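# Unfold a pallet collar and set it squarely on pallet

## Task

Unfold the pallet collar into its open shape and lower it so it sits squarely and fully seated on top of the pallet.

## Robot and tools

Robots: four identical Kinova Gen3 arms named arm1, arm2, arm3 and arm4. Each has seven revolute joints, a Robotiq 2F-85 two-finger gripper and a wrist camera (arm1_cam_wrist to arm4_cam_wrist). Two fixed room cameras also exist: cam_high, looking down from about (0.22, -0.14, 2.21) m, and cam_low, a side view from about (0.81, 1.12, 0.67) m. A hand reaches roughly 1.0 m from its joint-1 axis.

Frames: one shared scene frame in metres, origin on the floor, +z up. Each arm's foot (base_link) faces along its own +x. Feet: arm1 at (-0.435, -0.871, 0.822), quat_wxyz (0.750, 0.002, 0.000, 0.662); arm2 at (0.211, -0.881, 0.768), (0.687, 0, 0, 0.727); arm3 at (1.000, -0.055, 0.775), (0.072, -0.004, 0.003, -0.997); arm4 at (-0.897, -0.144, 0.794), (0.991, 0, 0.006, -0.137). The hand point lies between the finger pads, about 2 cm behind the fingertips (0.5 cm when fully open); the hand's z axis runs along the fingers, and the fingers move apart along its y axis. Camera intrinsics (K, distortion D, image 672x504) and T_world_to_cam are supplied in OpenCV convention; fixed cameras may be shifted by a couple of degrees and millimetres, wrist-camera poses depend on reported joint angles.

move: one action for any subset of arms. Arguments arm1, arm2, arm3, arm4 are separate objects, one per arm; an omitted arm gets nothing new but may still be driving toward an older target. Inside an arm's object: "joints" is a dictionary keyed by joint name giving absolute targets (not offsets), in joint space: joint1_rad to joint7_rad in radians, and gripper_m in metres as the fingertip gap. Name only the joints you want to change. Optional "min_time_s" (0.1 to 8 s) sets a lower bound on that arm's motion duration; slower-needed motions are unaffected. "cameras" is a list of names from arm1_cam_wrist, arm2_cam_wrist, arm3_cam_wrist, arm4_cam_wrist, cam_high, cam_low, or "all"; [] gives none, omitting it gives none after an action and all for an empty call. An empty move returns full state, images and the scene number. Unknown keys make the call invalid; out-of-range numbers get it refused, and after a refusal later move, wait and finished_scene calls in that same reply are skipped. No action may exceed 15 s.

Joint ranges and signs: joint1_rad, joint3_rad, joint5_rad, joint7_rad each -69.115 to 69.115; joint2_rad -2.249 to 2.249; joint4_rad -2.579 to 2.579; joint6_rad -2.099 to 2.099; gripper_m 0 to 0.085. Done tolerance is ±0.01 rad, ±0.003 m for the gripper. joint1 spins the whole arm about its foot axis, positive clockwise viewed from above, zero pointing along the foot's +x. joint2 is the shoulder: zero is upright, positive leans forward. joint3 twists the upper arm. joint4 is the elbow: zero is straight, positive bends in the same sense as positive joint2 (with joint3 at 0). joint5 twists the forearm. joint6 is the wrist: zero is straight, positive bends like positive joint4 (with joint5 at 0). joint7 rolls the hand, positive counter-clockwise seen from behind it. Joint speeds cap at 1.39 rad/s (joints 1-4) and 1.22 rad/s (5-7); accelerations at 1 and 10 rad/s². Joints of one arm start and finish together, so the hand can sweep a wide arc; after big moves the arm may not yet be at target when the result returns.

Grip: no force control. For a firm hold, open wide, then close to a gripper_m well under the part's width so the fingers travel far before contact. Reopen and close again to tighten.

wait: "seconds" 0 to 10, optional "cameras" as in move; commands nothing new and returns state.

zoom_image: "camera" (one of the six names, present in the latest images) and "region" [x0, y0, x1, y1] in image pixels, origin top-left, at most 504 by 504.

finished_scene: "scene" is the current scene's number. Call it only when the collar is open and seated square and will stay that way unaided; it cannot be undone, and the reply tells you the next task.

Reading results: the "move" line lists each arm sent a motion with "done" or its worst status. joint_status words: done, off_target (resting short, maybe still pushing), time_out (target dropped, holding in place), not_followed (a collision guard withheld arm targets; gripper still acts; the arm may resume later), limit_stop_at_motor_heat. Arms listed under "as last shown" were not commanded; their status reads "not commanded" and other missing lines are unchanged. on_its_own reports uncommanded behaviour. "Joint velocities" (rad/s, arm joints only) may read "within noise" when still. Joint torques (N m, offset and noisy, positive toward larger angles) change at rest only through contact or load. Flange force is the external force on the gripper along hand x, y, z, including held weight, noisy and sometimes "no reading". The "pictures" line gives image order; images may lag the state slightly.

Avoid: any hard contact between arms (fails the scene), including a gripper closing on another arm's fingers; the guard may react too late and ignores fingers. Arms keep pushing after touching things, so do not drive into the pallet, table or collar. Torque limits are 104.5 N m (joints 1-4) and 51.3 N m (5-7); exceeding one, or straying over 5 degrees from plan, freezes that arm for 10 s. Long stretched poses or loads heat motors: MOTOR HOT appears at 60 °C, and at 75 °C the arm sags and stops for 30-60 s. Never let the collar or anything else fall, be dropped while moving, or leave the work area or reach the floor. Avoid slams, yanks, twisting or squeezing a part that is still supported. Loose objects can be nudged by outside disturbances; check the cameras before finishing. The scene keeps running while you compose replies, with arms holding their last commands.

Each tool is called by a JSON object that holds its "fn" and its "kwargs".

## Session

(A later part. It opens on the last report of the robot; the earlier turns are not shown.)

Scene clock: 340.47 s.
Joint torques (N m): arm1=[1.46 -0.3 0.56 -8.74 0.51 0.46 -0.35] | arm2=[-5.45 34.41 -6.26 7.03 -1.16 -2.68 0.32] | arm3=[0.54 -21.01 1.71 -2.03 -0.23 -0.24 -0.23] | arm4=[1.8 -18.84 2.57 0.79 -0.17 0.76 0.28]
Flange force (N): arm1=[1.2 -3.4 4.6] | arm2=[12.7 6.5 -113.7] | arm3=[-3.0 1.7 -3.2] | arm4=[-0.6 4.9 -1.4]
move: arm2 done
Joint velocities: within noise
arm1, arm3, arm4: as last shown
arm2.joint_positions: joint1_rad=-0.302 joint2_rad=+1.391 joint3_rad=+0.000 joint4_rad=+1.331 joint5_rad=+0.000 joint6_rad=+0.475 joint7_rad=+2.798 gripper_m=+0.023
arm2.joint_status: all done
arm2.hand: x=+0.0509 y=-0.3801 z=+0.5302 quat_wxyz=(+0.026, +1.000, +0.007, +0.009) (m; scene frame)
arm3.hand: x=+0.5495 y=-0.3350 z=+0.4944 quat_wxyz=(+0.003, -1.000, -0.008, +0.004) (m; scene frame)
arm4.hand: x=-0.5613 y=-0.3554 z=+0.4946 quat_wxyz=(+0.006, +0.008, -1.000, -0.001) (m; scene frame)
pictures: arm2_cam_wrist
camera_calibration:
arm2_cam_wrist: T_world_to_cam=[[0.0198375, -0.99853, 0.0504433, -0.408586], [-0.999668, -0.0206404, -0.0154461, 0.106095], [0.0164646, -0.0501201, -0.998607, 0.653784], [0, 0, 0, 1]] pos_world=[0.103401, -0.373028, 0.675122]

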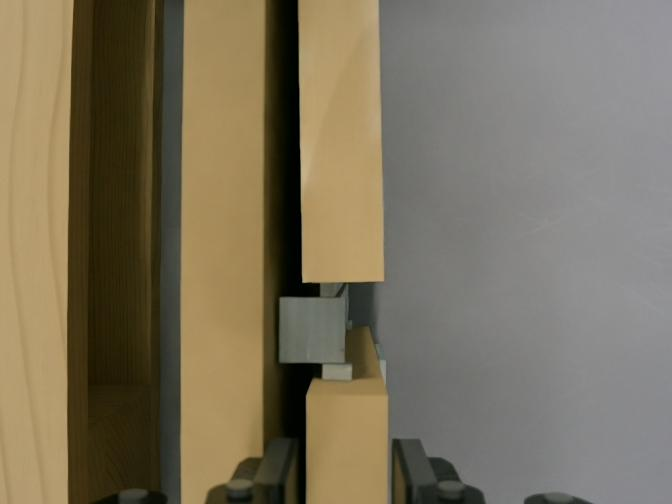

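{"fn": "zoom_image", "kwargs": {"camera": "arm2_cam_wrist", "region": [250, 420, 330, 504]}}

{"fn": "zoom_image", "kwargs": {"camera": "arm2_cam_wrist", "region": [370, 420, 450, 504]}}

Scaled by 6.000.

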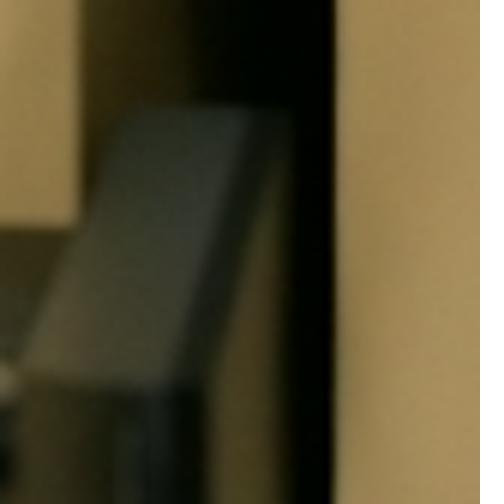

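Scaled by 6.000.

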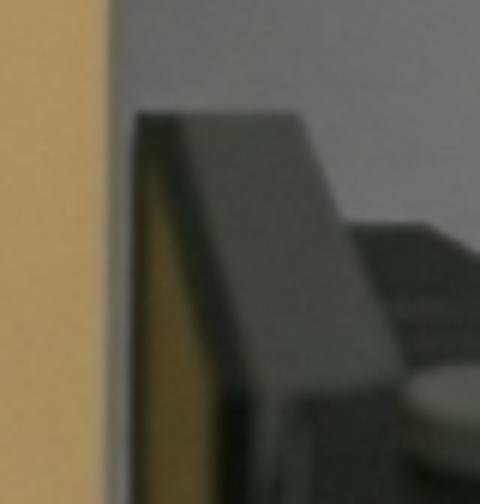

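{"fn": "move", "kwargs": {"arm2": {"joints": {"joint1_rad": -0.30175, "joint2_rad": 1.3702, "joint4_rad": 1.3443, "joint6_rad": 0.4830, "joint7_rad": 2.7978, "gripper_m": 0.0212}, "min_time_s": 0.6}, "cameras": ["arm2_cam_wrist"]}}

{"fn": "zoom_image", "kwargs": {"camera": "arm2_cam_wrist", "region": [240, 384, 420, 504]}}

Scene clock: 349.33 s.
Joint torques (N m): arm1=[1.46 -0.24 0.52 -8.78 0.5 0.43 -0.35] | arm2=[-1.02 -24 1.12 -2.19 0.09 0.22 0.07] | arm3=[1.44 -20.85 2.69 -1.74 -0.1 -0.12 -0.26] | arm4=[1.44 -18.78 2.07 0.9 -0.15 0.76 0.29]
Flange force (N): arm1=[1.0 -3.6 4.8] | arm2=[0.0 -6.6 2.6] | arm3=[-2.6 3.4 -2.9] | arm4=[-0.5 3.9 -1.3]
move: arm2 done
Joint velocities: within noise
arm1, arm3, arm4: as last shown
arm2.joint_positions: joint1_rad=-0.302 joint2_rad=+1.370 joint3_rad=+0.000 joint4_rad=+1.344 joint5_rad=+0.000 joint6_rad=+0.483 joint7_rad=+2.798 gripper_m=+0.021
arm2.joint_status: all done
arm2.hand: x=+0.0508 y=-0.3799 z=+0.5399 quat_wxyz=(+0.026, +1.000, +0.007, +0.010) (m; scene frame)
arm3.hand: x=+0.5495 y=-0.3351 z=+0.4944 quat_wxyz=(+0.003, -1.000, -0.008, +0.004) (m; scene frame)
arm4.hand: x=-0.5613 y=-0.3555 z=+0.4946 quat_wxyz=(+0.006, +0.008, -1.000, -0.001) (m; scene frame)
pictures: arm2_cam_wrist
camera_calibration:
arm2_cam_wrist: T_world_to_cam=[[0.0198099, -0.998495, 0.051149, -0.409236], [-0.999665, -0.020634, -0.0156341, 0.106181], [0.0166659, -0.0508221, -0.998569, 0.66308], [0, 0, 0, 1]] pos_world=[0.103201, -0.37273, 0.684723]

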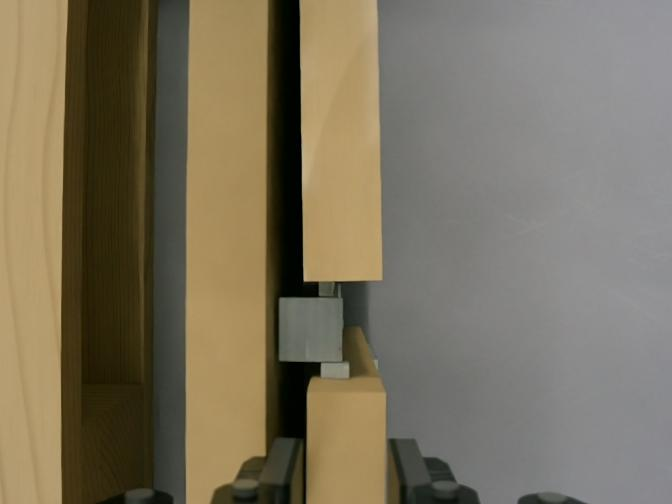

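Scaled by 2.800.

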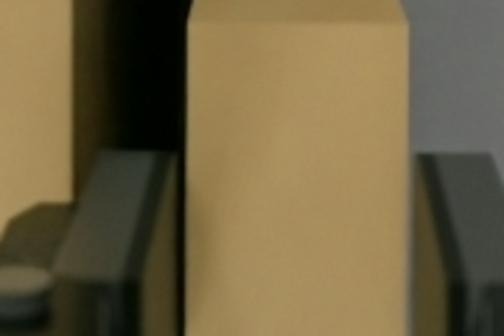

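{"fn": "move", "kwargs": {"arm2": {"joints": {"joint1_rad": -0.3018, "joint2_rad": 1.3961, "joint4_rad": 1.3280, "joint6_rad": 0.4734, "joint7_rad": 2.7978}, "min_time_s": 0.8}, "cameras": ["arm2_cam_wrist"]}}

{"fn": "zoom_image", "kwargs": {"camera": "arm2_cam_wrist", "region": [240, 384, 420, 504]}}

Scene clock: 353.00 s.
Joint torques (N m): arm1=[1.43 -0.31 0.54 -8.74 0.5 0.41 -0.34] | arm2=[-7.43 44.83 -9.03 8.7 -1.65 -3.23 0.44] | arm3=[0.53 -21.05 1.75 -2.07 -0.24 -0.27 -0.23] | arm4=[1.71 -18.89 2.57 0.78 -0.17 0.74 0.3]
Flange force (N): arm1=[1.1 -3.5 4.5] | arm2=[16.8 7.7 -134.4] | arm3=[-3.0 1.7 -3.2] | arm4=[-0.6 4.7 -1.3]
move: arm2 done
Joint velocities: within noise
arm1, arm3, arm4: as last shown
arm2.joint_positions: joint1_rad=-0.302 joint2_rad=+1.394 joint3_rad=+0.000 joint4_rad=+1.328 joint5_rad=+0.000 joint6_rad=+0.473 joint7_rad=+2.798 gripper_m=+0.021
arm2.joint_status: all done
arm2.hand: x=+0.0507 y=-0.3795 z=+0.5290 quat_wxyz=(+0.025, +1.000, +0.007, +0.009) (m; scene frame)
arm3.hand: x=+0.5495 y=-0.3350 z=+0.4944 quat_wxyz=(+0.003, -1.000, -0.008, +0.004) (m; scene frame)
pictures: arm2_cam_wrist
camera_calibration:
arm2_cam_wrist: T_world_to_cam=[[0.0197944, -0.998596, 0.0491345, -0.407258], [-0.999677, -0.0205527, -0.0149764, 0.1057], [0.0159652, -0.0488222, -0.99868, 0.65319], [0, 0, 0, 1]] pos_world=[0.103299, -0.372624, 0.673921]

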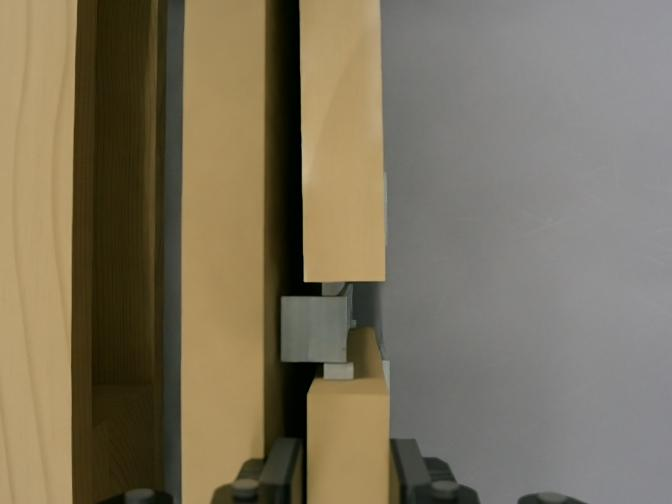

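Scaled by 2.800.

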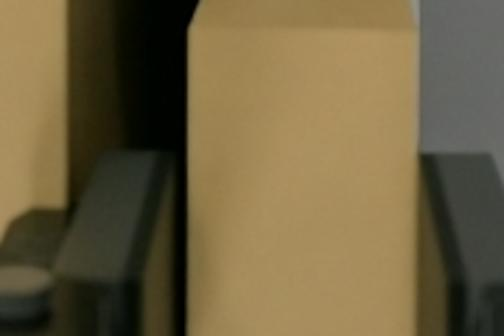

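{"fn": "move", "kwargs": {"arm2": {"joints": {"joint1_rad": -0.3018, "joint2_rad": 1.2600, "joint4_rad": 1.4100, "joint6_rad": 0.5275, "joint7_rad": 2.7978}, "min_time_s": 0.8}, "cameras": ["arm2_cam_wrist", "arm3_cam_wrist", "arm4_cam_wrist"]}}

{"fn": "zoom_image", "kwargs": {"camera": "arm3_cam_wrist", "region": [320, 0, 560, 180]}}

{"fn": "zoom_image", "kwargs": {"camera": "arm4_cam_wrist", "region": [100, 0, 380, 210]}}

{"fn": "zoom_image", "kwargs": {"camera": "arm2_cam_wrist", "region": [200, 200, 420, 420]}}

Scene clock: 357.93 s.
Joint torques (N m): arm1=[1.42 -0.3 0.55 -8.71 0.5 0.46 -0.34] | arm2=[-0.99 -23.8 1.12 -2.56 0.11 0.18 0.08] | arm3=[1.46 -20.59 2.74 -1.77 -0.08 -0.13 -0.26] | arm4=[1.46 -18.8 2.17 0.98 -0.13 0.83 0.27]
Flange force (N): arm1=[1.2 -3.4 4.5] | arm2=[-0.1 -6.7 2.0] | arm3=[-2.3 3.3 -3.6] | arm4=[-0.5 4.0 -1.1]
move: arm2 done
Joint velocities: within noise
arm1, arm3, arm4: as last shown
arm2.joint_positions: joint1_rad=-0.302 joint2_rad=+1.260 joint3_rad=+0.000 joint4_rad=+1.410 joint5_rad=+0.000 joint6_rad=+0.528 joint7_rad=+2.798 gripper_m=+0.021
arm2.joint_status: all done
arm2.hand: x=+0.0505 y=-0.3791 z=+0.5908 quat_wxyz=(+0.026, +1.000, +0.007, +0.010) (m; scene frame)
arm3.hand: x=+0.5495 y=-0.3351 z=+0.4944 quat_wxyz=(+0.003, -1.000, -0.008, +0.004) (m; scene frame)
pictures: arm2_cam_wrist, arm3_cam_wrist, arm4_cam_wrist
camera_calibration:
arm2_cam_wrist: T_world_to_cam=[[0.0199098, -0.998492, 0.0511514, -0.411051], [-0.999663, -0.0207338, -0.0156304, 0.106655], [0.0166674, -0.0508229, -0.998569, 0.714052], [0, 0, 0, 1]] pos_world=[0.102902, -0.37193, 0.735723]
arm3_cam_wrist: T_world_to_cam=[[0.0275363, -0.999602, -0.00607133, -0.34781], [-0.999389, -0.0276601, 0.0213565, 0.581796], [-0.0215159, 0.00547954, -0.999753, 0.655497], [0, 0, 0, 1]] pos_world=[0.605122, -0.335171, 0.640799]
arm4_cam_wrist: T_world_to_cam=[[-0.0203935, 0.999762, 0.00778192, 0.33835], [0.999694, 0.0204999, -0.0138435, 0.62599], [-0.0139998, 0.00749722, -0.999874, 0.638143], [0, 0, 0, 1]] pos_world=[-0.609965, -0.355886, 0.644096]

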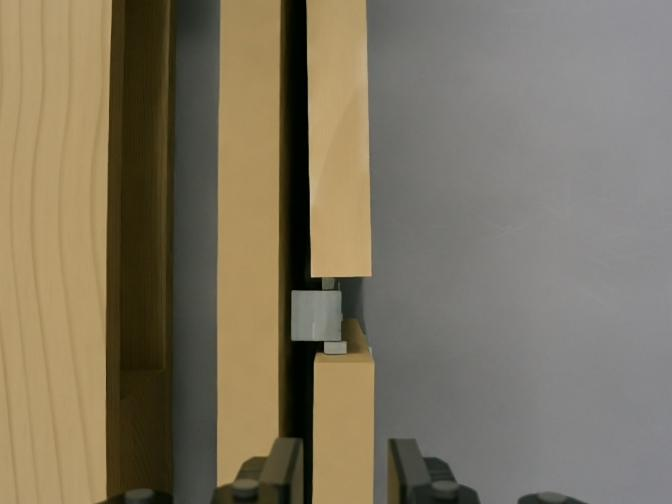

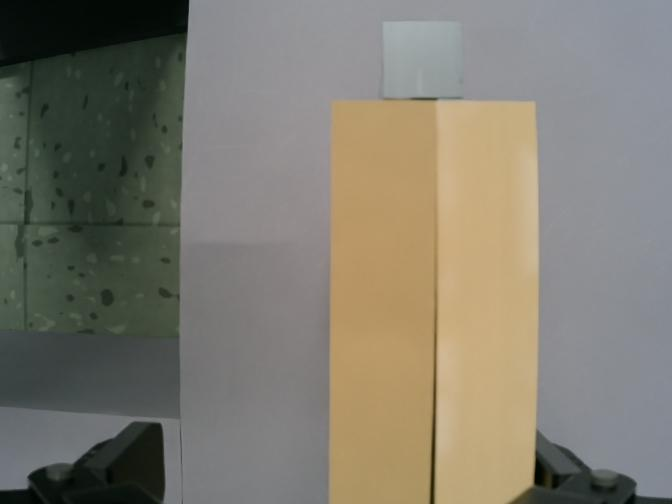

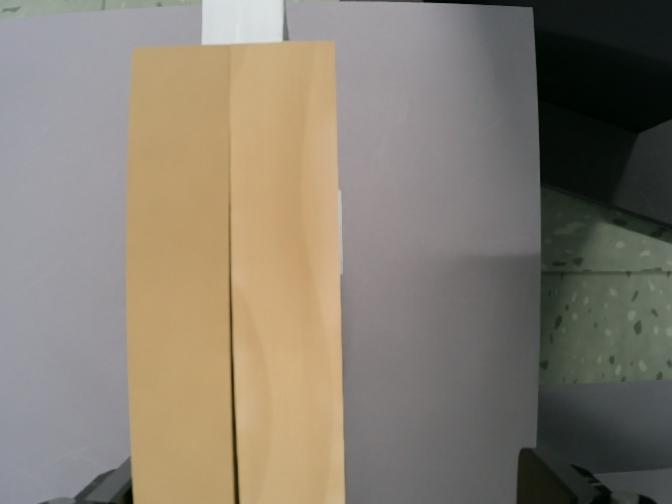

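Scaled by 2.100.

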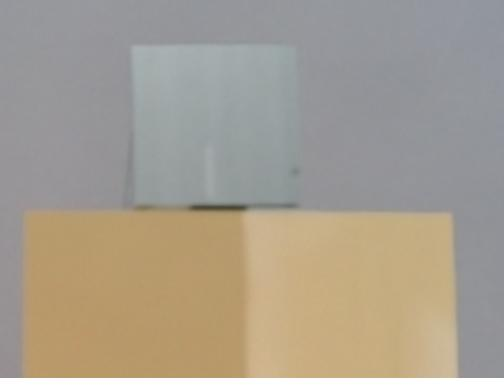

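Scaled by 1.800.

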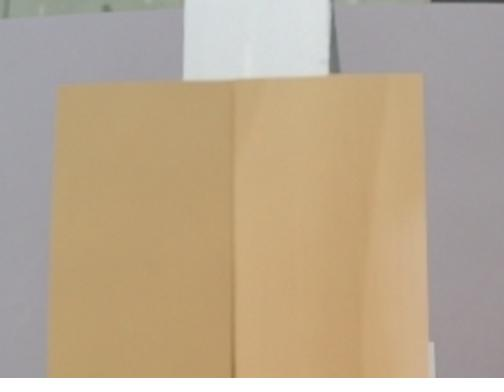

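Scaled by 2.291.

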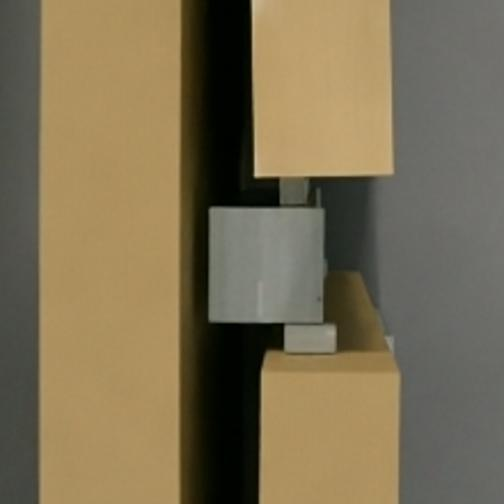

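{"fn": "move", "kwargs": {"arm2": {"joints": {"joint1_rad": -0.27, "joint2_rad": 1.25, "joint3_rad": 0, "joint4_rad": 1.90, "joint5_rad": -0.10, "joint6_rad": -0.20, "joint7_rad": 2.0, "gripper_m": 0.062}, "min_time_s": 1.0}}}

{"fn": "move", "kwargs": {"arm2": {"joints": {"joint1_rad": -0.2566, "joint2_rad": 1.7012, "joint3_rad": 0, "joint4_rad": 1.7176, "joint5_rad": -0.1623, "joint6_rad": -0.6202, "joint7_rad": 1.4411}, "min_time_s": 1.0}, "cameras": ["arm2_cam_wrist", "arm3_cam_wrist"]}}

{"fn": "zoom_image", "kwargs": {"camera": "arm2_cam_wrist", "region": [150, 200, 550, 504]}}

Scene clock: 399.43 s.
Joint torques (N m): arm1=[1.45 -0.28 0.54 -8.74 0.5 0.4 -0.36] | arm2=[-1.02 -20.22 1.06 0.92 0.09 -0.54 0.08] | arm3=[1.43 -20.6 2.73 -1.78 -0.08 -0.12 -0.25] | arm4=[1.47 -18.82 2.18 1 -0.18 0.83 0.31]
Flange force (N): arm1=[1.1 -3.5 4.5] | arm2=[-2.2 -3.8 3.7] | arm3=[-2.3 3.2 -3.6] | arm4=[-0.6 3.9 -1.0]
move: arm2 done
Joint velocities: within noise
arm1, arm3, arm4: as last shown
arm2.joint_positions: joint1_rad=-0.270 joint2_rad=+1.250 joint3_rad=+0.000 joint4_rad=+1.900 joint5_rad=-0.100 joint6_rad=-0.200 joint7_rad=+2.000 gripper_m=+0.062
arm2.joint_status: all done
arm2.hand: x=+0.0949 y=-0.4390 z=+0.5657 quat_wxyz=(-0.075, +0.893, -0.440, -0.060) (m; scene frame)
pictures: none

Scene clock: 401.13 s.
Joint torques (N m): arm1=[1.4 -0.24 0.52 -8.74 0.5 0.45 -0.33] | arm2=[-0.95 -19.21 1.32 2.97 0.01 -0.98 0.1] | arm3=[1.45 -20.58 2.71 -1.76 -0.1 -0.1 -0.27] | arm4=[1.48 -18.76 2.19 0.99 -0.17 0.82 0.28]
Flange force (N): arm1=[1.1 -3.5 4.7] | arm2=[-1.5 -1.2 5.7] | arm3=[-2.3 3.2 -3.6] | arm4=[-0.6 3.9 -1.1]
move: arm2 done
Joint velocities: within noise
arm1, arm3, arm4: as last shown
arm2.joint_positions: joint1_rad=-0.257 joint2_rad=+1.701 joint3_rad=+0.000 joint4_rad=+1.718 joint5_rad=-0.162 joint6_rad=-0.620 joint7_rad=+1.441 gripper_m=+0.062
arm2.joint_status: all done
arm2.hand: x=+0.1296 y=-0.4513 z=+0.4034 quat_wxyz=(-0.121, +0.708, -0.684, -0.125) (m; scene frame)
pictures: arm2_cam_wrist, arm3_cam_wrist
camera_calibration:
arm2_cam_wrist: T_world_to_cam=[[-0.999192, -0.0400844, -0.00305564, 0.111318], [-0.0386729, 0.937681, 0.345339, 0.343691], [-0.0109775, 0.345178, -0.938473, 0.679922], [0, 0, 0, 1]] pos_world=[0.131984, -0.552504, 0.519739]
arm3_cam_wrist: T_world_to_cam=[[0.0275363, -0.999602, -0.00607133, -0.34781], [-0.999389, -0.0276601, 0.0213565, 0.581796], [-0.0215159, 0.00547954, -0.999753, 0.655497], [0, 0, 0, 1]] pos_world=[0.605122, -0.335171, 0.640799]

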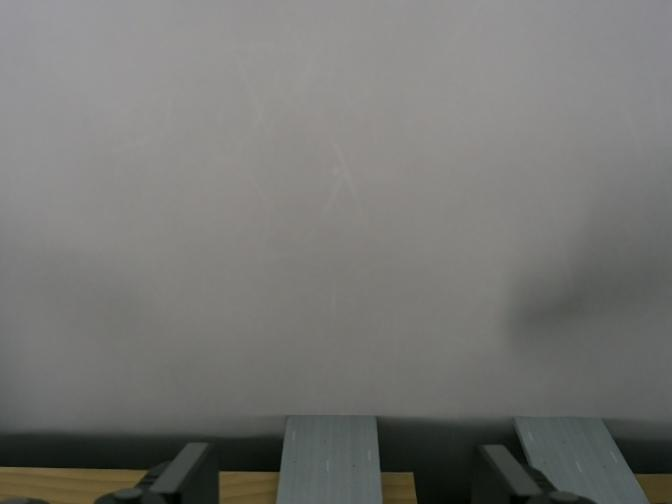

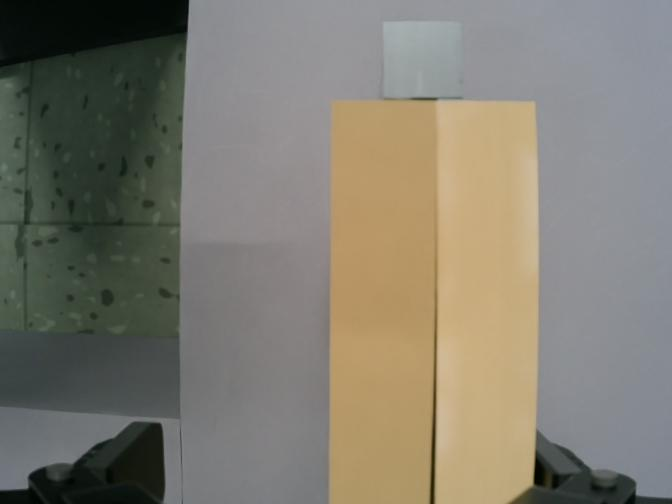

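Scaled by 1.260.

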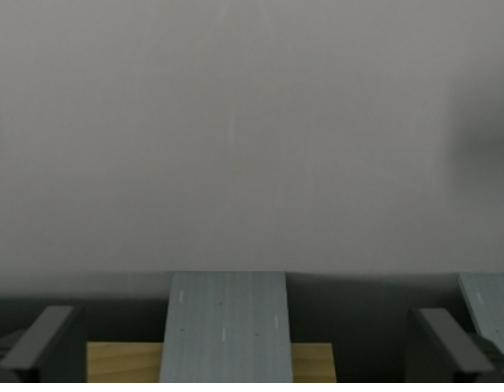

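{"fn": "move", "kwargs": {"arm2": {"joints": {"joint1_rad": -0.2360, "joint2_rad": 1.8020, "joint3_rad": 0, "joint4_rad": 1.4940, "joint5_rad": -0.1800, "joint6_rad": -0.5005, "joint7_rad": 1.4800}, "min_time_s": 1.0}, "cameras": ["arm2_cam_wrist"]}}

{"fn": "zoom_image", "kwargs": {"camera": "arm2_cam_wrist", "region": [130, 304, 530, 504]}}

Scene clock: 413.87 s.
Joint torques (N m): arm1=[1.45 -0.3 0.5 -8.77 0.49 0.43 -0.38] | arm2=[-0.97 -19.83 1.18 1.85 0.09 -1 0.07] | arm3=[1.41 -20.59 2.74 -1.77 -0.09 -0.11 -0.26] | arm4=[1.48 -18.79 2.22 1.02 -0.15 0.87 0.29]
Flange force (N): arm1=[0.8 -3.4 4.7] | arm2=[-1.8 -1.4 6.0] | arm3=[-2.3 3.2 -3.6] | arm4=[-0.6 4.0 -1.0]
move: arm2 done
Joint velocities: within noise
arm1.joint_positions: joint1_rad=-0.505 joint2_rad=-0.330 joint3_rad=+0.000 joint4_rad=+1.536 joint5_rad=+0.000 joint6_rad=+1.972 joint7_rad=-0.240 gripper_m=+0.030
arm1.joint_status: not commanded
arm1.hand: x=-0.4647 y=-0.7276 z=+1.3065 quat_wxyz=(-0.004, +0.070, -0.997, +0.016) (m; scene frame)
arm2.joint_positions: joint1_rad=-0.236 joint2_rad=+1.802 joint3_rad=+0.000 joint4_rad=+1.494 joint5_rad=-0.180 joint6_rad=-0.500 joint7_rad=+1.480 gripper_m=+0.062
arm2.joint_status: all done
arm2.hand: x=+0.1272 y=-0.4208 z=+0.3535 quat_wxyz=(-0.120, +0.706, -0.686, -0.126) (m; scene frame)
arm3.joint_positions: joint1_rad=-0.463 joint2_rad=+1.479 joint3_rad=+0.000 joint4_rad=+1.307 joint5_rad=+0.000 joint6_rad=+0.355 joint7_rad=+0.980 gripper_m=+0.085
arm3.joint_status: not commanded
arm3.hand: x=+0.5495 y=-0.3351 z=+0.4944 quat_wxyz=(+0.003, -1.000, -0.008, +0.004) (m; scene frame)
arm4.joint_positions: joint1_rad=+0.221 joint2_rad=+1.462 joint3_rad=+0.000 joint4_rad=+1.738 joint5_rad=+0.000 joint6_rad=-0.059 joint7_rad=+2.082 gripper_m=+0.085
arm4.joint_status: not commanded
arm4.hand: x=-0.5613 y=-0.3555 z=+0.4946 quat_wxyz=(+0.006, +0.008, -1.000, -0.001) (m; scene frame)
pictures: arm2_cam_wrist
camera_calibration:
arm2_cam_wrist: T_world_to_cam=[[-0.999407, -0.0344394, 0.000448435, 0.111116], [-0.0321612, 0.937798, 0.345689, 0.331363], [-0.0123259, 0.34547, -0.938349, 0.622841], [0, 0, 0, 1]] pos_world=[0.129384, -0.522097, 0.469843]

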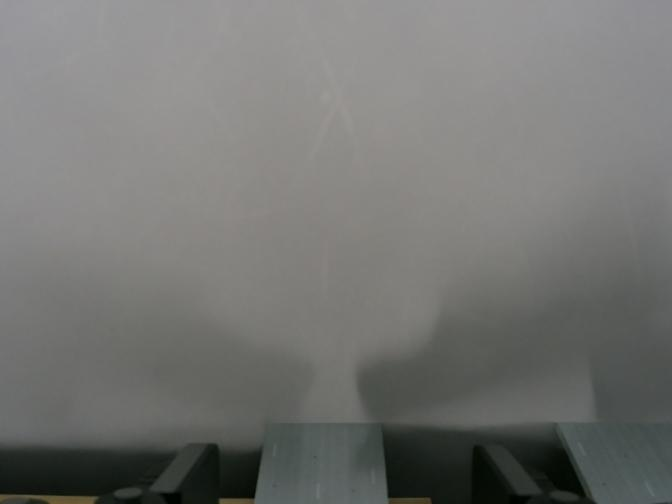

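Scaled by 1.260.

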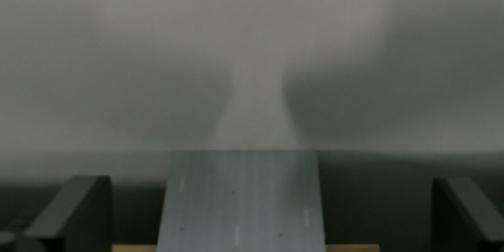

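{"fn": "move", "kwargs": {"arm2": {"joints": {"joint1_rad": -0.2142, "joint2_rad": 1.8788, "joint3_rad": 0, "joint4_rad": 1.3604, "joint5_rad": -0.1869, "joint6_rad": -0.4443, "joint7_rad": 1.5179}, "min_time_s": 0.8}, "cameras": ["arm2_cam_wrist"]}}

{"fn": "zoom_image", "kwargs": {"camera": "arm2_cam_wrist", "region": [130, 304, 530, 504]}}

Scene clock: 420.60 s.
Joint torques (N m): arm1=[1.44 -0.28 0.53 -8.67 0.5 0.43 -0.34] | arm2=[-0.95 -19.92 1.21 1.35 0.11 -0.97 0.06] | arm3=[1.42 -20.63 2.72 -1.76 -0.08 -0.1 -0.28] | arm4=[1.47 -18.8 2.2 0.98 -0.15 0.89 0.3]
Flange force (N): arm1=[1.1 -3.4 4.3] | arm2=[-1.8 -1.5 6.4] | arm3=[-2.4 3.2 -3.4] | arm4=[-0.4 4.1 -1.1]
move: arm2 done
Joint velocities: within noise
arm1, arm3, arm4: as last shown
arm2.joint_positions: joint1_rad=-0.214 joint2_rad=+1.879 joint3_rad=+0.000 joint4_rad=+1.360 joint5_rad=-0.187 joint6_rad=-0.444 joint7_rad=+1.518 gripper_m=+0.062
arm2.joint_status: all done
arm2.hand: x=+0.1329 y=-0.4106 z=+0.3200 quat_wxyz=(-0.121, +0.708, -0.684, -0.125) (m; scene frame)
pictures: arm2_cam_wrist
camera_calibration:
arm2_cam_wrist: T_world_to_cam=[[-0.999193, -0.0400504, -0.00313662, 0.11605], [-0.0386724, 0.937791, 0.345039, 0.334516], [-0.0108775, 0.344882, -0.938583, 0.587583], [0, 0, 0, 1]] pos_world=[0.135284, -0.511705, 0.436438]

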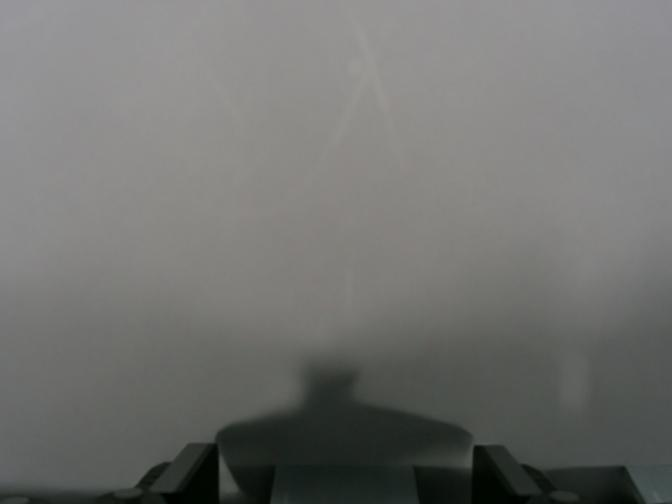

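Scaled by 1.260.

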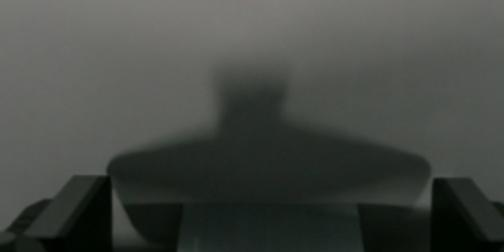

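{"fn": "move", "kwargs": {"arm2": {"joints": {"gripper_m": 0.02}}, "cameras": ["arm2_cam_wrist"]}}

Scene clock: 422.40 s.
Joint torques (N m): arm1=[1.4 -0.28 0.49 -8.74 0.5 0.43 -0.33] | arm2=[-0.85 -13.55 0.7 -1.33 0.22 -0.54 0.03] | arm3=[1.39 -20.86 2.66 -1.83 -0.11 -0.15 -0.27] | arm4=[1.68 -18.9 2.53 0.84 -0.19 0.77 0.3]
Flange force (N): arm1=[1.0 -3.5 4.5] | arm2=[-3.5 -2.3 -19.4] | arm3=[-2.5 3.2 -3.1] | arm4=[-0.6 4.5 -1.1]
move: arm2 off_target
Joint velocities: within noise
arm1, arm3, arm4: as last shown
arm2.joint_positions: joint1_rad=-0.214 joint2_rad=+1.879 joint3_rad=+0.000 joint4_rad=+1.360 joint5_rad=-0.187 joint6_rad=-0.444 joint7_rad=+1.518 gripper_m=+0.032
arm2.joint_status: gripper_m off_target (ended at +0.032, target +0.020)
arm2.hand: x=+0.1329 y=-0.4106 z=+0.3200 quat_wxyz=(-0.121, +0.708, -0.684, -0.125) (m; scene frame)
arm3.hand: x=+0.5494 y=-0.3350 z=+0.4945 quat_wxyz=(+0.003, -1.000, -0.008, +0.004) (m; scene frame)
arm4.hand: x=-0.5613 y=-0.3554 z=+0.4946 quat_wxyz=(+0.006, +0.008, -1.000, -0.001) (m; scene frame)
pictures: arm2_cam_wrist
camera_calibration:
arm2_cam_wrist: T_world_to_cam=[[-0.999194, -0.0400182, -0.00322571, 0.116206], [-0.0386743, 0.937837, 0.344916, 0.334598], [-0.0107777, 0.344762, -0.938628, 0.587529], [0, 0, 0, 1]] pos_world=[0.135384, -0.511706, 0.436438]

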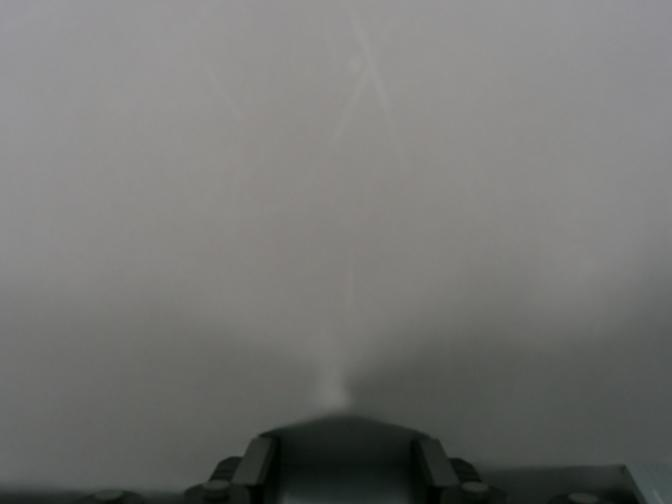

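{"fn": "move", "kwargs": {"arm2": {"joints": {"joint1_rad": -0.2185, "joint2_rad": 1.9002, "joint3_rad": 0, "joint4_rad": 1.4946, "joint5_rad": -0.0922, "joint6_rad": -0.6005, "joint7_rad": 1.5033}, "min_time_s": 2}, "cameras": ["arm2_cam_wrist", "arm3_cam_wrist", "arm4_cam_wrist", "cam_high", "cam_low"]}}

Scene clock: 429.80 s.
Joint torques (N m): arm1=[1.47 -0.26 0.52 -8.72 0.5 0.46 -0.37] | arm2=[-1.62 -7.32 -0.51 2.12 0.48 1.55 0] | arm3=[1.52 -21.17 2.82 -2.14 -0.1 -0.27 -0.27] | arm4=[1.78 -18.88 2.6 0.8 -0.16 0.76 0.25]
Flange force (N): arm1=[1.0 -3.4 4.6] | arm2=[-9.6 -3.3 -22.8] | arm3=[-1.8 3.1 -3.0] | arm4=[-0.6 4.8 -1.3]
move: arm2 done
Joint velocities: within noise
arm1, arm3, arm4: as last shown
arm2.joint_positions: joint1_rad=-0.218 joint2_rad=+1.900 joint3_rad=+0.000 joint4_rad=+1.495 joint5_rad=-0.092 joint6_rad=-0.601 joint7_rad=+1.503 gripper_m=+0.020
arm2.joint_status: all done
arm2.on_its_own: gripper_m moved -0.012 to your old target +0.020
arm2.hand: x=+0.1358 y=-0.4605 z=+0.3200 quat_wxyz=(-0.115, +0.737, -0.653, -0.130) (m; scene frame)
arm3.hand: x=+0.5494 y=-0.3351 z=+0.4945 quat_wxyz=(+0.003, -1.000, -0.008, +0.004) (m; scene frame)
arm4.hand: x=-0.5613 y=-0.3555 z=+0.4946 quat_wxyz=(+0.006, +0.008, -1.000, -0.001) (m; scene frame)
pictures: arm2_cam_wrist, arm3_cam_wrist, arm4_cam_wrist, cam_high, cam_low
camera_calibration:
arm2_cam_wrist: T_world_to_cam=[[-0.99188, -0.127139, -0.00315465, 0.0758756], [-0.120399, 0.930732, 0.345314, 0.389236], [-0.0409667, 0.342889, -0.938482, 0.608012], [0, 0, 0, 1]] pos_world=[0.147032, -0.561109, 0.436439]
arm3_cam_wrist: T_world_to_cam=[[0.0276361, -0.9996, -0.00607383, -0.347868], [-0.999386, -0.02776, 0.021356, 0.581761], [-0.0215161, 0.0054799, -0.999753, 0.655497], [0, 0, 0, 1]] pos_world=[0.605122, -0.335171, 0.640799]
arm4_cam_wrist: T_world_to_cam=[[-0.0203927, 0.999762, 0.00778396, 0.338449], [0.999693, 0.0204999, -0.0139435, 0.626056], [-0.0140997, 0.00749723, -0.999872, 0.638082], [0, 0, 0, 1]] pos_world=[-0.609965, -0.355986, 0.644095]

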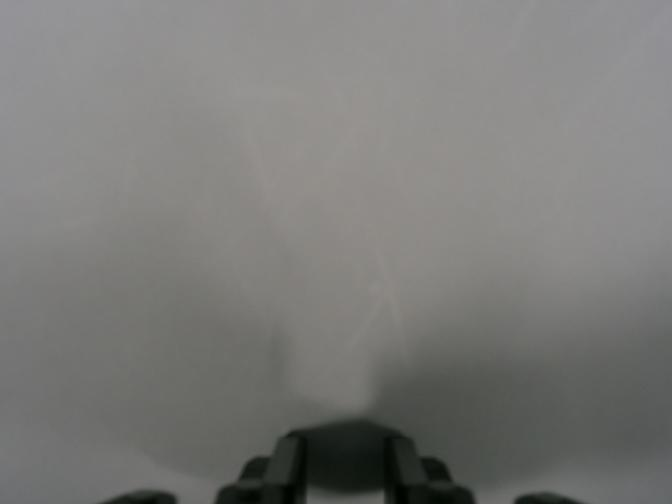

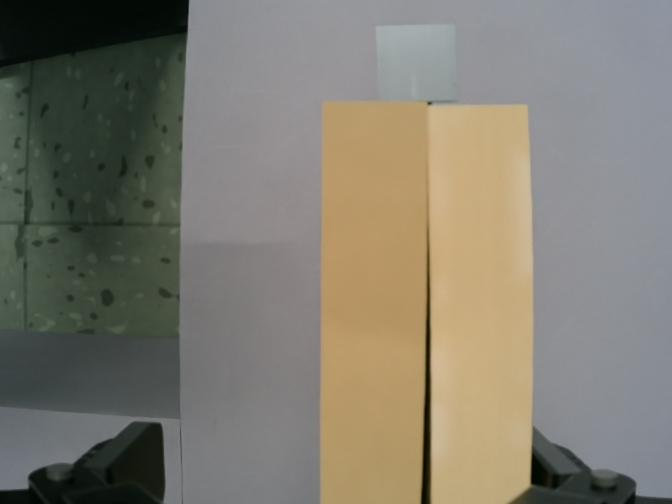

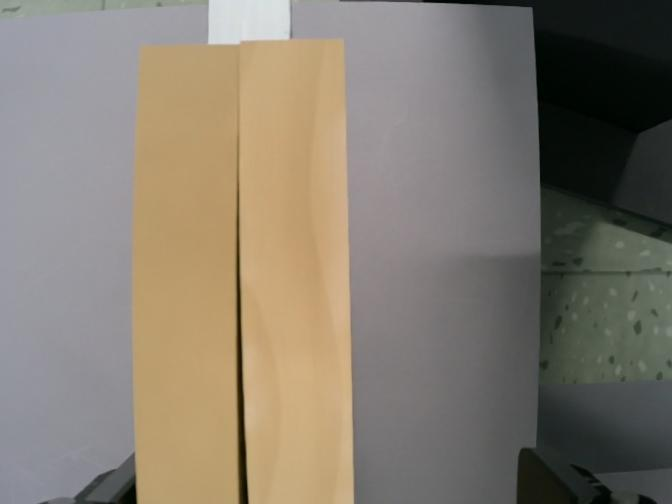

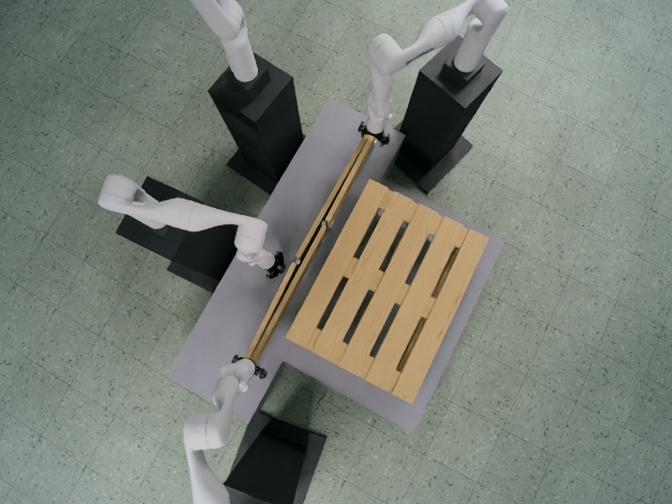

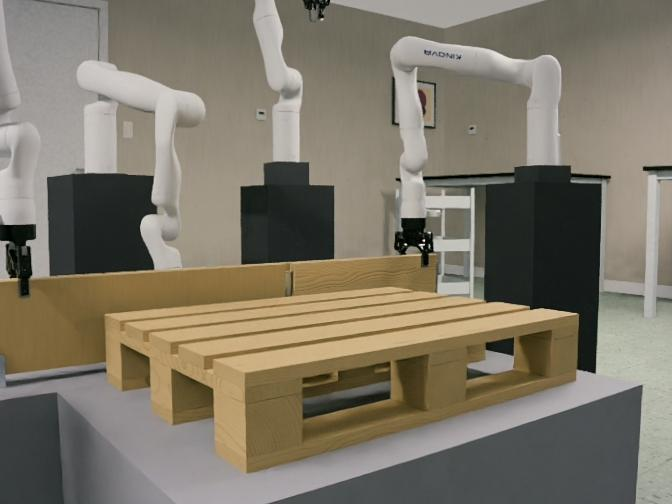

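{"fn": "zoom_image", "kwargs": {"camera": "cam_high", "region": [230, 130, 400, 380]}}

{"fn": "zoom_image", "kwargs": {"camera": "cam_high", "region": [260, 200, 350, 310]}}

Scaled by 2.016 from the camera's 672x504 image, which has a finer 960x720 frame.

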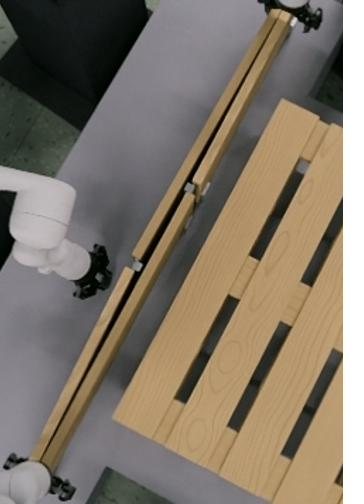

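Scaled by 4.582 from the camera's 672x504 image, which has a finer 960x720 frame.

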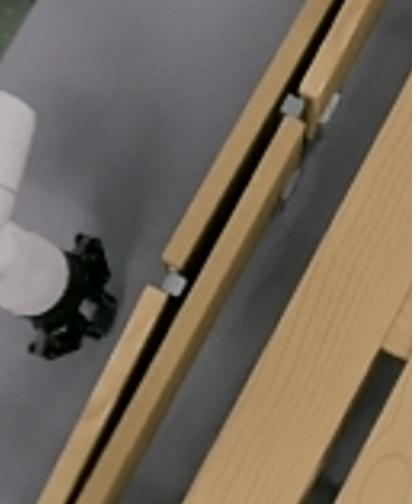

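{"fn": "move", "kwargs": {"arm2": {"joints": {"joint1_rad": -0.27, "joint2_rad": 1.25, "joint3_rad": 0, "joint4_rad": 1.95, "joint5_rad": -0.10, "joint6_rad": -0.30, "joint7_rad": 2.0, "gripper_m": 0.03}, "min_time_s": 1.0}}}

{"fn": "move", "kwargs": {"arm2": {"joints": {"joint1_rad": -0.3429, "joint2_rad": 1.0776, "joint3_rad": 0, "joint4_rad": 1.5990, "joint5_rad": 0, "joint6_rad": 0.4650, "joint7_rad": 2.7596}, "min_time_s": 1.0}, "cameras": ["arm2_cam_wrist"]}}

{"fn": "zoom_image", "kwargs": {"camera": "arm2_cam_wrist", "region": [200, 150, 440, 350]}}

Scene clock: 437.30 s.
Joint torques (N m): arm1=[1.42 -0.24 0.55 -8.7 0.52 0.46 -0.35] | arm2=[-0.84 -19.94 1.06 1.23 0.09 -0.67 0.05] | arm3=[1.66 -21.12 2.97 -2.01 -0.08 -0.21 -0.3] | arm4=[1.77 -18.87 2.57 0.81 -0.17 0.75 0.26]
Flange force (N): arm1=[1.1 -3.5 4.5] | arm2=[-2.0 -3.2 3.9] | arm3=[-1.9 3.4 -2.9] | arm4=[-0.7 4.8 -1.3]
move: arm2 done
Joint velocities: within noise
arm1, arm3, arm4: as last shown
arm2.joint_positions: joint1_rad=-0.270 joint2_rad=+1.250 joint3_rad=+0.000 joint4_rad=+1.950 joint5_rad=-0.100 joint6_rad=-0.300 joint7_rad=+2.000 gripper_m=+0.030
arm2.joint_status: all done
arm2.hand: x=+0.0980 y=-0.4387 z=+0.5696 quat_wxyz=(-0.096, +0.891, -0.438, -0.074) (m; scene frame)
arm3.hand: x=+0.5495 y=-0.3351 z=+0.4944 quat_wxyz=(+0.003, -1.000, -0.008, +0.004) (m; scene frame)
pictures: none

Scene clock: 438.87 s.
Joint torques (N m): arm1=[1.41 -0.29 0.5 -8.74 0.48 0.44 -0.34] | arm2=[-0.98 -22.4 1 -2.69 0.09 -0.01 0.07] | arm3=[1.7 -21.08 3 -1.98 -0.09 -0.19 -0.29] | arm4=[1.74 -18.84 2.61 0.81 -0.17 0.73 0.29]
Flange force (N): arm1=[1.0 -3.4 4.6] | arm2=[0.1 -6.2 1.4] | arm3=[-1.9 3.5 -2.9] | arm4=[-0.7 4.7 -1.4]
move: arm2 done
Joint velocities: within noise
arm1, arm3, arm4: as last shown
arm2.joint_positions: joint1_rad=-0.343 joint2_rad=+1.078 joint3_rad=+0.000 joint4_rad=+1.599 joint5_rad=+0.000 joint6_rad=+0.465 joint7_rad=+2.760 gripper_m=+0.030
arm2.joint_status: all done
arm2.hand: x=+0.0357 y=-0.3995 z=+0.6599 quat_wxyz=(+0.000, +1.000, +0.008, +0.000) (m; scene frame)
pictures: arm2_cam_wrist
camera_calibration:
arm2_cam_wrist: T_world_to_cam=[[0.0232737, -0.999728, -0.00161238, -0.400476], [-0.999725, -0.0232782, 0.00285227, 0.0793184], [-0.00288902, 0.00154555, -0.999995, 0.804754], [0, 0, 0, 1]] pos_world=[0.090942, -0.399765, 0.803877]

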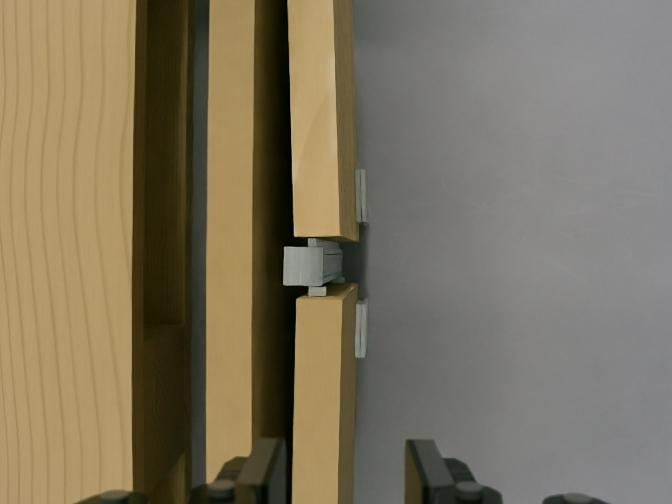

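Scaled by 2.100.

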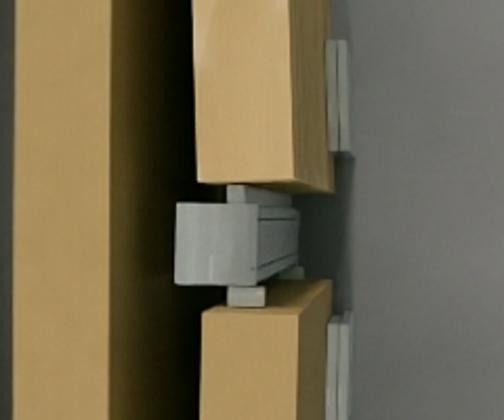

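{"fn": "move", "kwargs": {"arm2": {"joints": {"joint1_rad": -0.3063, "joint2_rad": 1.3422, "joint3_rad": 0, "joint4_rad": 1.3840, "joint5_rad": 0, "joint6_rad": 0.4714, "joint7_rad": 2.7824, "gripper_m": 0.026}, "min_time_s": 1.0}, "cameras": ["arm2_cam_wrist"]}}

{"fn": "zoom_image", "kwargs": {"camera": "arm2_cam_wrist", "region": [220, 364, 460, 504]}}

Scene clock: 444.43 s.
Joint torques (N m): arm1=[1.42 -0.28 0.54 -8.74 0.48 0.43 -0.33] | arm2=[-0.89 -23.87 1.04 -2.08 0.1 0.25 0.07] | arm3=[1.71 -21.08 3.02 -2.02 -0.08 -0.2 -0.3] | arm4=[1.71 -18.89 2.6 0.8 -0.17 0.75 0.28]
Flange force (N): arm1=[1.1 -3.5 4.6] | arm2=[-0.3 -6.5 2.7] | arm3=[-1.8 3.4 -3.0] | arm4=[-0.6 4.7 -1.2]
move: arm2 done
Joint velocities: within noise
arm1, arm3, arm4: as last shown
arm2.joint_positions: joint1_rad=-0.306 joint2_rad=+1.342 joint3_rad=+0.000 joint4_rad=+1.384 joint5_rad=+0.000 joint6_rad=+0.471 joint7_rad=+2.782 gripper_m=+0.026
arm2.joint_status: all done
arm2.hand: x=+0.0507 y=-0.3862 z=+0.5499 quat_wxyz=(+0.026, +1.000, +0.002, +0.010) (m; scene frame)
pictures: arm2_cam_wrist
camera_calibration:
arm2_cam_wrist: T_world_to_cam=[[0.00898763, -0.998664, 0.0508902, -0.4153], [-0.999817, -0.00983538, -0.0164326, 0.110657], [0.0169112, -0.0507332, -0.998569, 0.672832], [0, 0, 0, 1]] pos_world=[0.102991, -0.379522, 0.694822]

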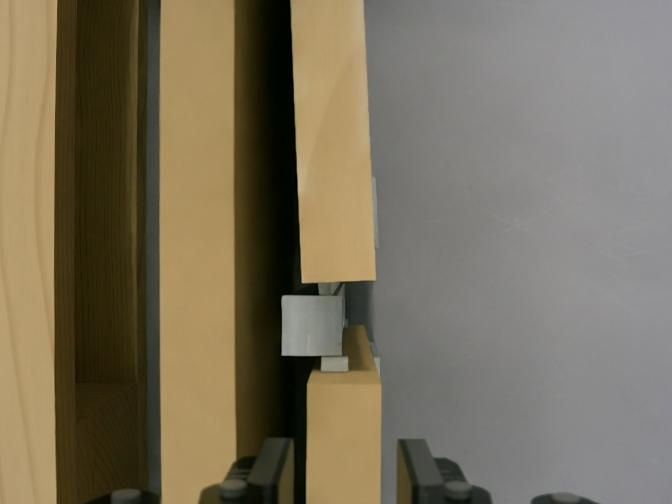

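Scaled by 2.100.

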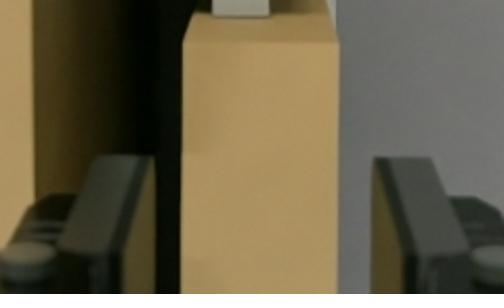

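{"fn": "move", "kwargs": {"arm2": {"joints": {"joint1_rad": -0.3063, "joint2_rad": 1.4230, "joint3_rad": 0, "joint4_rad": 1.3323, "joint5_rad": 0, "joint6_rad": 0.4423, "joint7_rad": 2.7824}, "min_time_s": 1.2}, "cameras": ["arm2_cam_wrist"]}}

Scene clock: 448.43 s.
Joint torques (N m): arm1=[1.43 -0.24 0.58 -8.75 0.51 0.44 -0.35] | arm2=[-0.97 -23.85 1.08 -1.86 0.14 0.19 0.07] | arm3=[1.67 -21.11 2.95 -2 -0.05 -0.22 -0.29] | arm4=[1.74 -18.82 2.6 0.83 -0.15 0.72 0.3]
Flange force (N): arm1=[1.2 -3.6 4.7] | arm2=[-0.2 -6.6 2.9] | arm3=[-1.9 3.5 -2.9] | arm4=[-0.8 4.6 -1.4]
move: arm2 done
Joint velocities: within noise
arm1, arm3, arm4: as last shown
arm2.joint_positions: joint1_rad=-0.306 joint2_rad=+1.423 joint3_rad=+0.000 joint4_rad=+1.332 joint5_rad=+0.000 joint6_rad=+0.442 joint7_rad=+2.782 gripper_m=+0.026
arm2.joint_status: all done
arm2.hand: x=+0.0514 y=-0.3881 z=+0.5129 quat_wxyz=(+0.026, +1.000, +0.002, +0.010) (m; scene frame)
pictures: arm2_cam_wrist
camera_calibration:
arm2_cam_wrist: T_world_to_cam=[[0.00898763, -0.998664, 0.0508902, -0.415421], [-0.999817, -0.00983538, -0.0164326, 0.110829], [0.0169112, -0.0507332, -0.998569, 0.63577], [0, 0, 0, 1]] pos_world=[0.103791, -0.381522, 0.657822]

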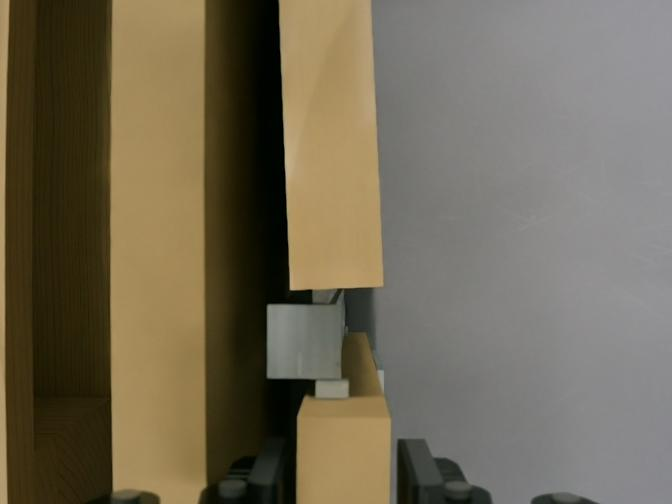

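{"fn": "move", "kwargs": {"arm2": {"joints": {"gripper_m": 0.0}}, "cameras": ["arm2_cam_wrist"]}}

Scene clock: 449.67 s.
Joint torques (N m): arm1=[1.43 -0.26 0.52 -8.74 0.48 0.42 -0.36] | arm2=[-1.36 -20.39 0.79 -1.17 0.29 -0.07 0.3] | arm3=[1.94 -21.17 3.28 -2.06 -0.03 -0.23 -0.31] | arm4=[1.79 -18.86 2.61 0.82 -0.21 0.73 0.25]
Flange force (N): arm1=[1.0 -3.5 4.5] | arm2=[0.1 -6.8 -3.9] | arm3=[-1.6 3.8 -2.8] | arm4=[-0.7 4.7 -1.3]
move: arm2 off_target
Joint velocities: within noise
arm1.joint_positions: joint1_rad=-0.505 joint2_rad=-0.330 joint3_rad=+0.000 joint4_rad=+1.536 joint5_rad=+0.000 joint6_rad=+1.972 joint7_rad=-0.240 gripper_m=+0.030
arm1.joint_status: not commanded
arm1.hand: x=-0.4647 y=-0.7276 z=+1.3065 quat_wxyz=(-0.004, +0.070, -0.997, +0.016) (m; scene frame)
arm2.joint_positions: joint1_rad=-0.306 joint2_rad=+1.423 joint3_rad=+0.000 joint4_rad=+1.332 joint5_rad=+0.000 joint6_rad=+0.442 joint7_rad=+2.782 gripper_m=+0.019
arm2.joint_status: gripper_m off_target (ended at +0.019, target +0.000)
arm2.hand: x=+0.0514 y=-0.3881 z=+0.5129 quat_wxyz=(+0.026, +1.000, +0.002, +0.010) (m; scene frame)
arm3.joint_positions: joint1_rad=-0.463 joint2_rad=+1.479 joint3_rad=+0.000 joint4_rad=+1.307 joint5_rad=+0.000 joint6_rad=+0.355 joint7_rad=+0.980 gripper_m=+0.085
arm3.joint_status: not commanded
arm3.hand: x=+0.5494 y=-0.3350 z=+0.4945 quat_wxyz=(+0.003, -1.000, -0.008, +0.004) (m; scene frame)
arm4.joint_positions: joint1_rad=+0.221 joint2_rad=+1.462 joint3_rad=+0.000 joint4_rad=+1.738 joint5_rad=+0.000 joint6_rad=-0.059 joint7_rad=+2.082 gripper_m=+0.085
arm4.joint_status: not commanded
arm4.hand: x=-0.5613 y=-0.3555 z=+0.4946 quat_wxyz=(+0.006, +0.008, -1.000, -0.001) (m; scene frame)
pictures: arm2_cam_wrist
camera_calibration:
arm2_cam_wrist: T_world_to_cam=[[0.00908751, -0.998663, 0.0508927, -0.415432], [-0.999816, -0.00993523, -0.0164289, 0.110689], [0.0169126, -0.0507341, -0.998569, 0.635771], [0, 0, 0, 1]] pos_world=[0.103691, -0.381522, 0.657822]

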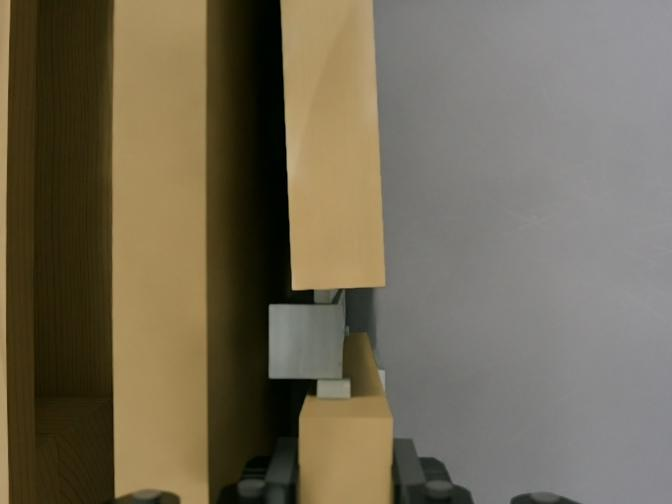

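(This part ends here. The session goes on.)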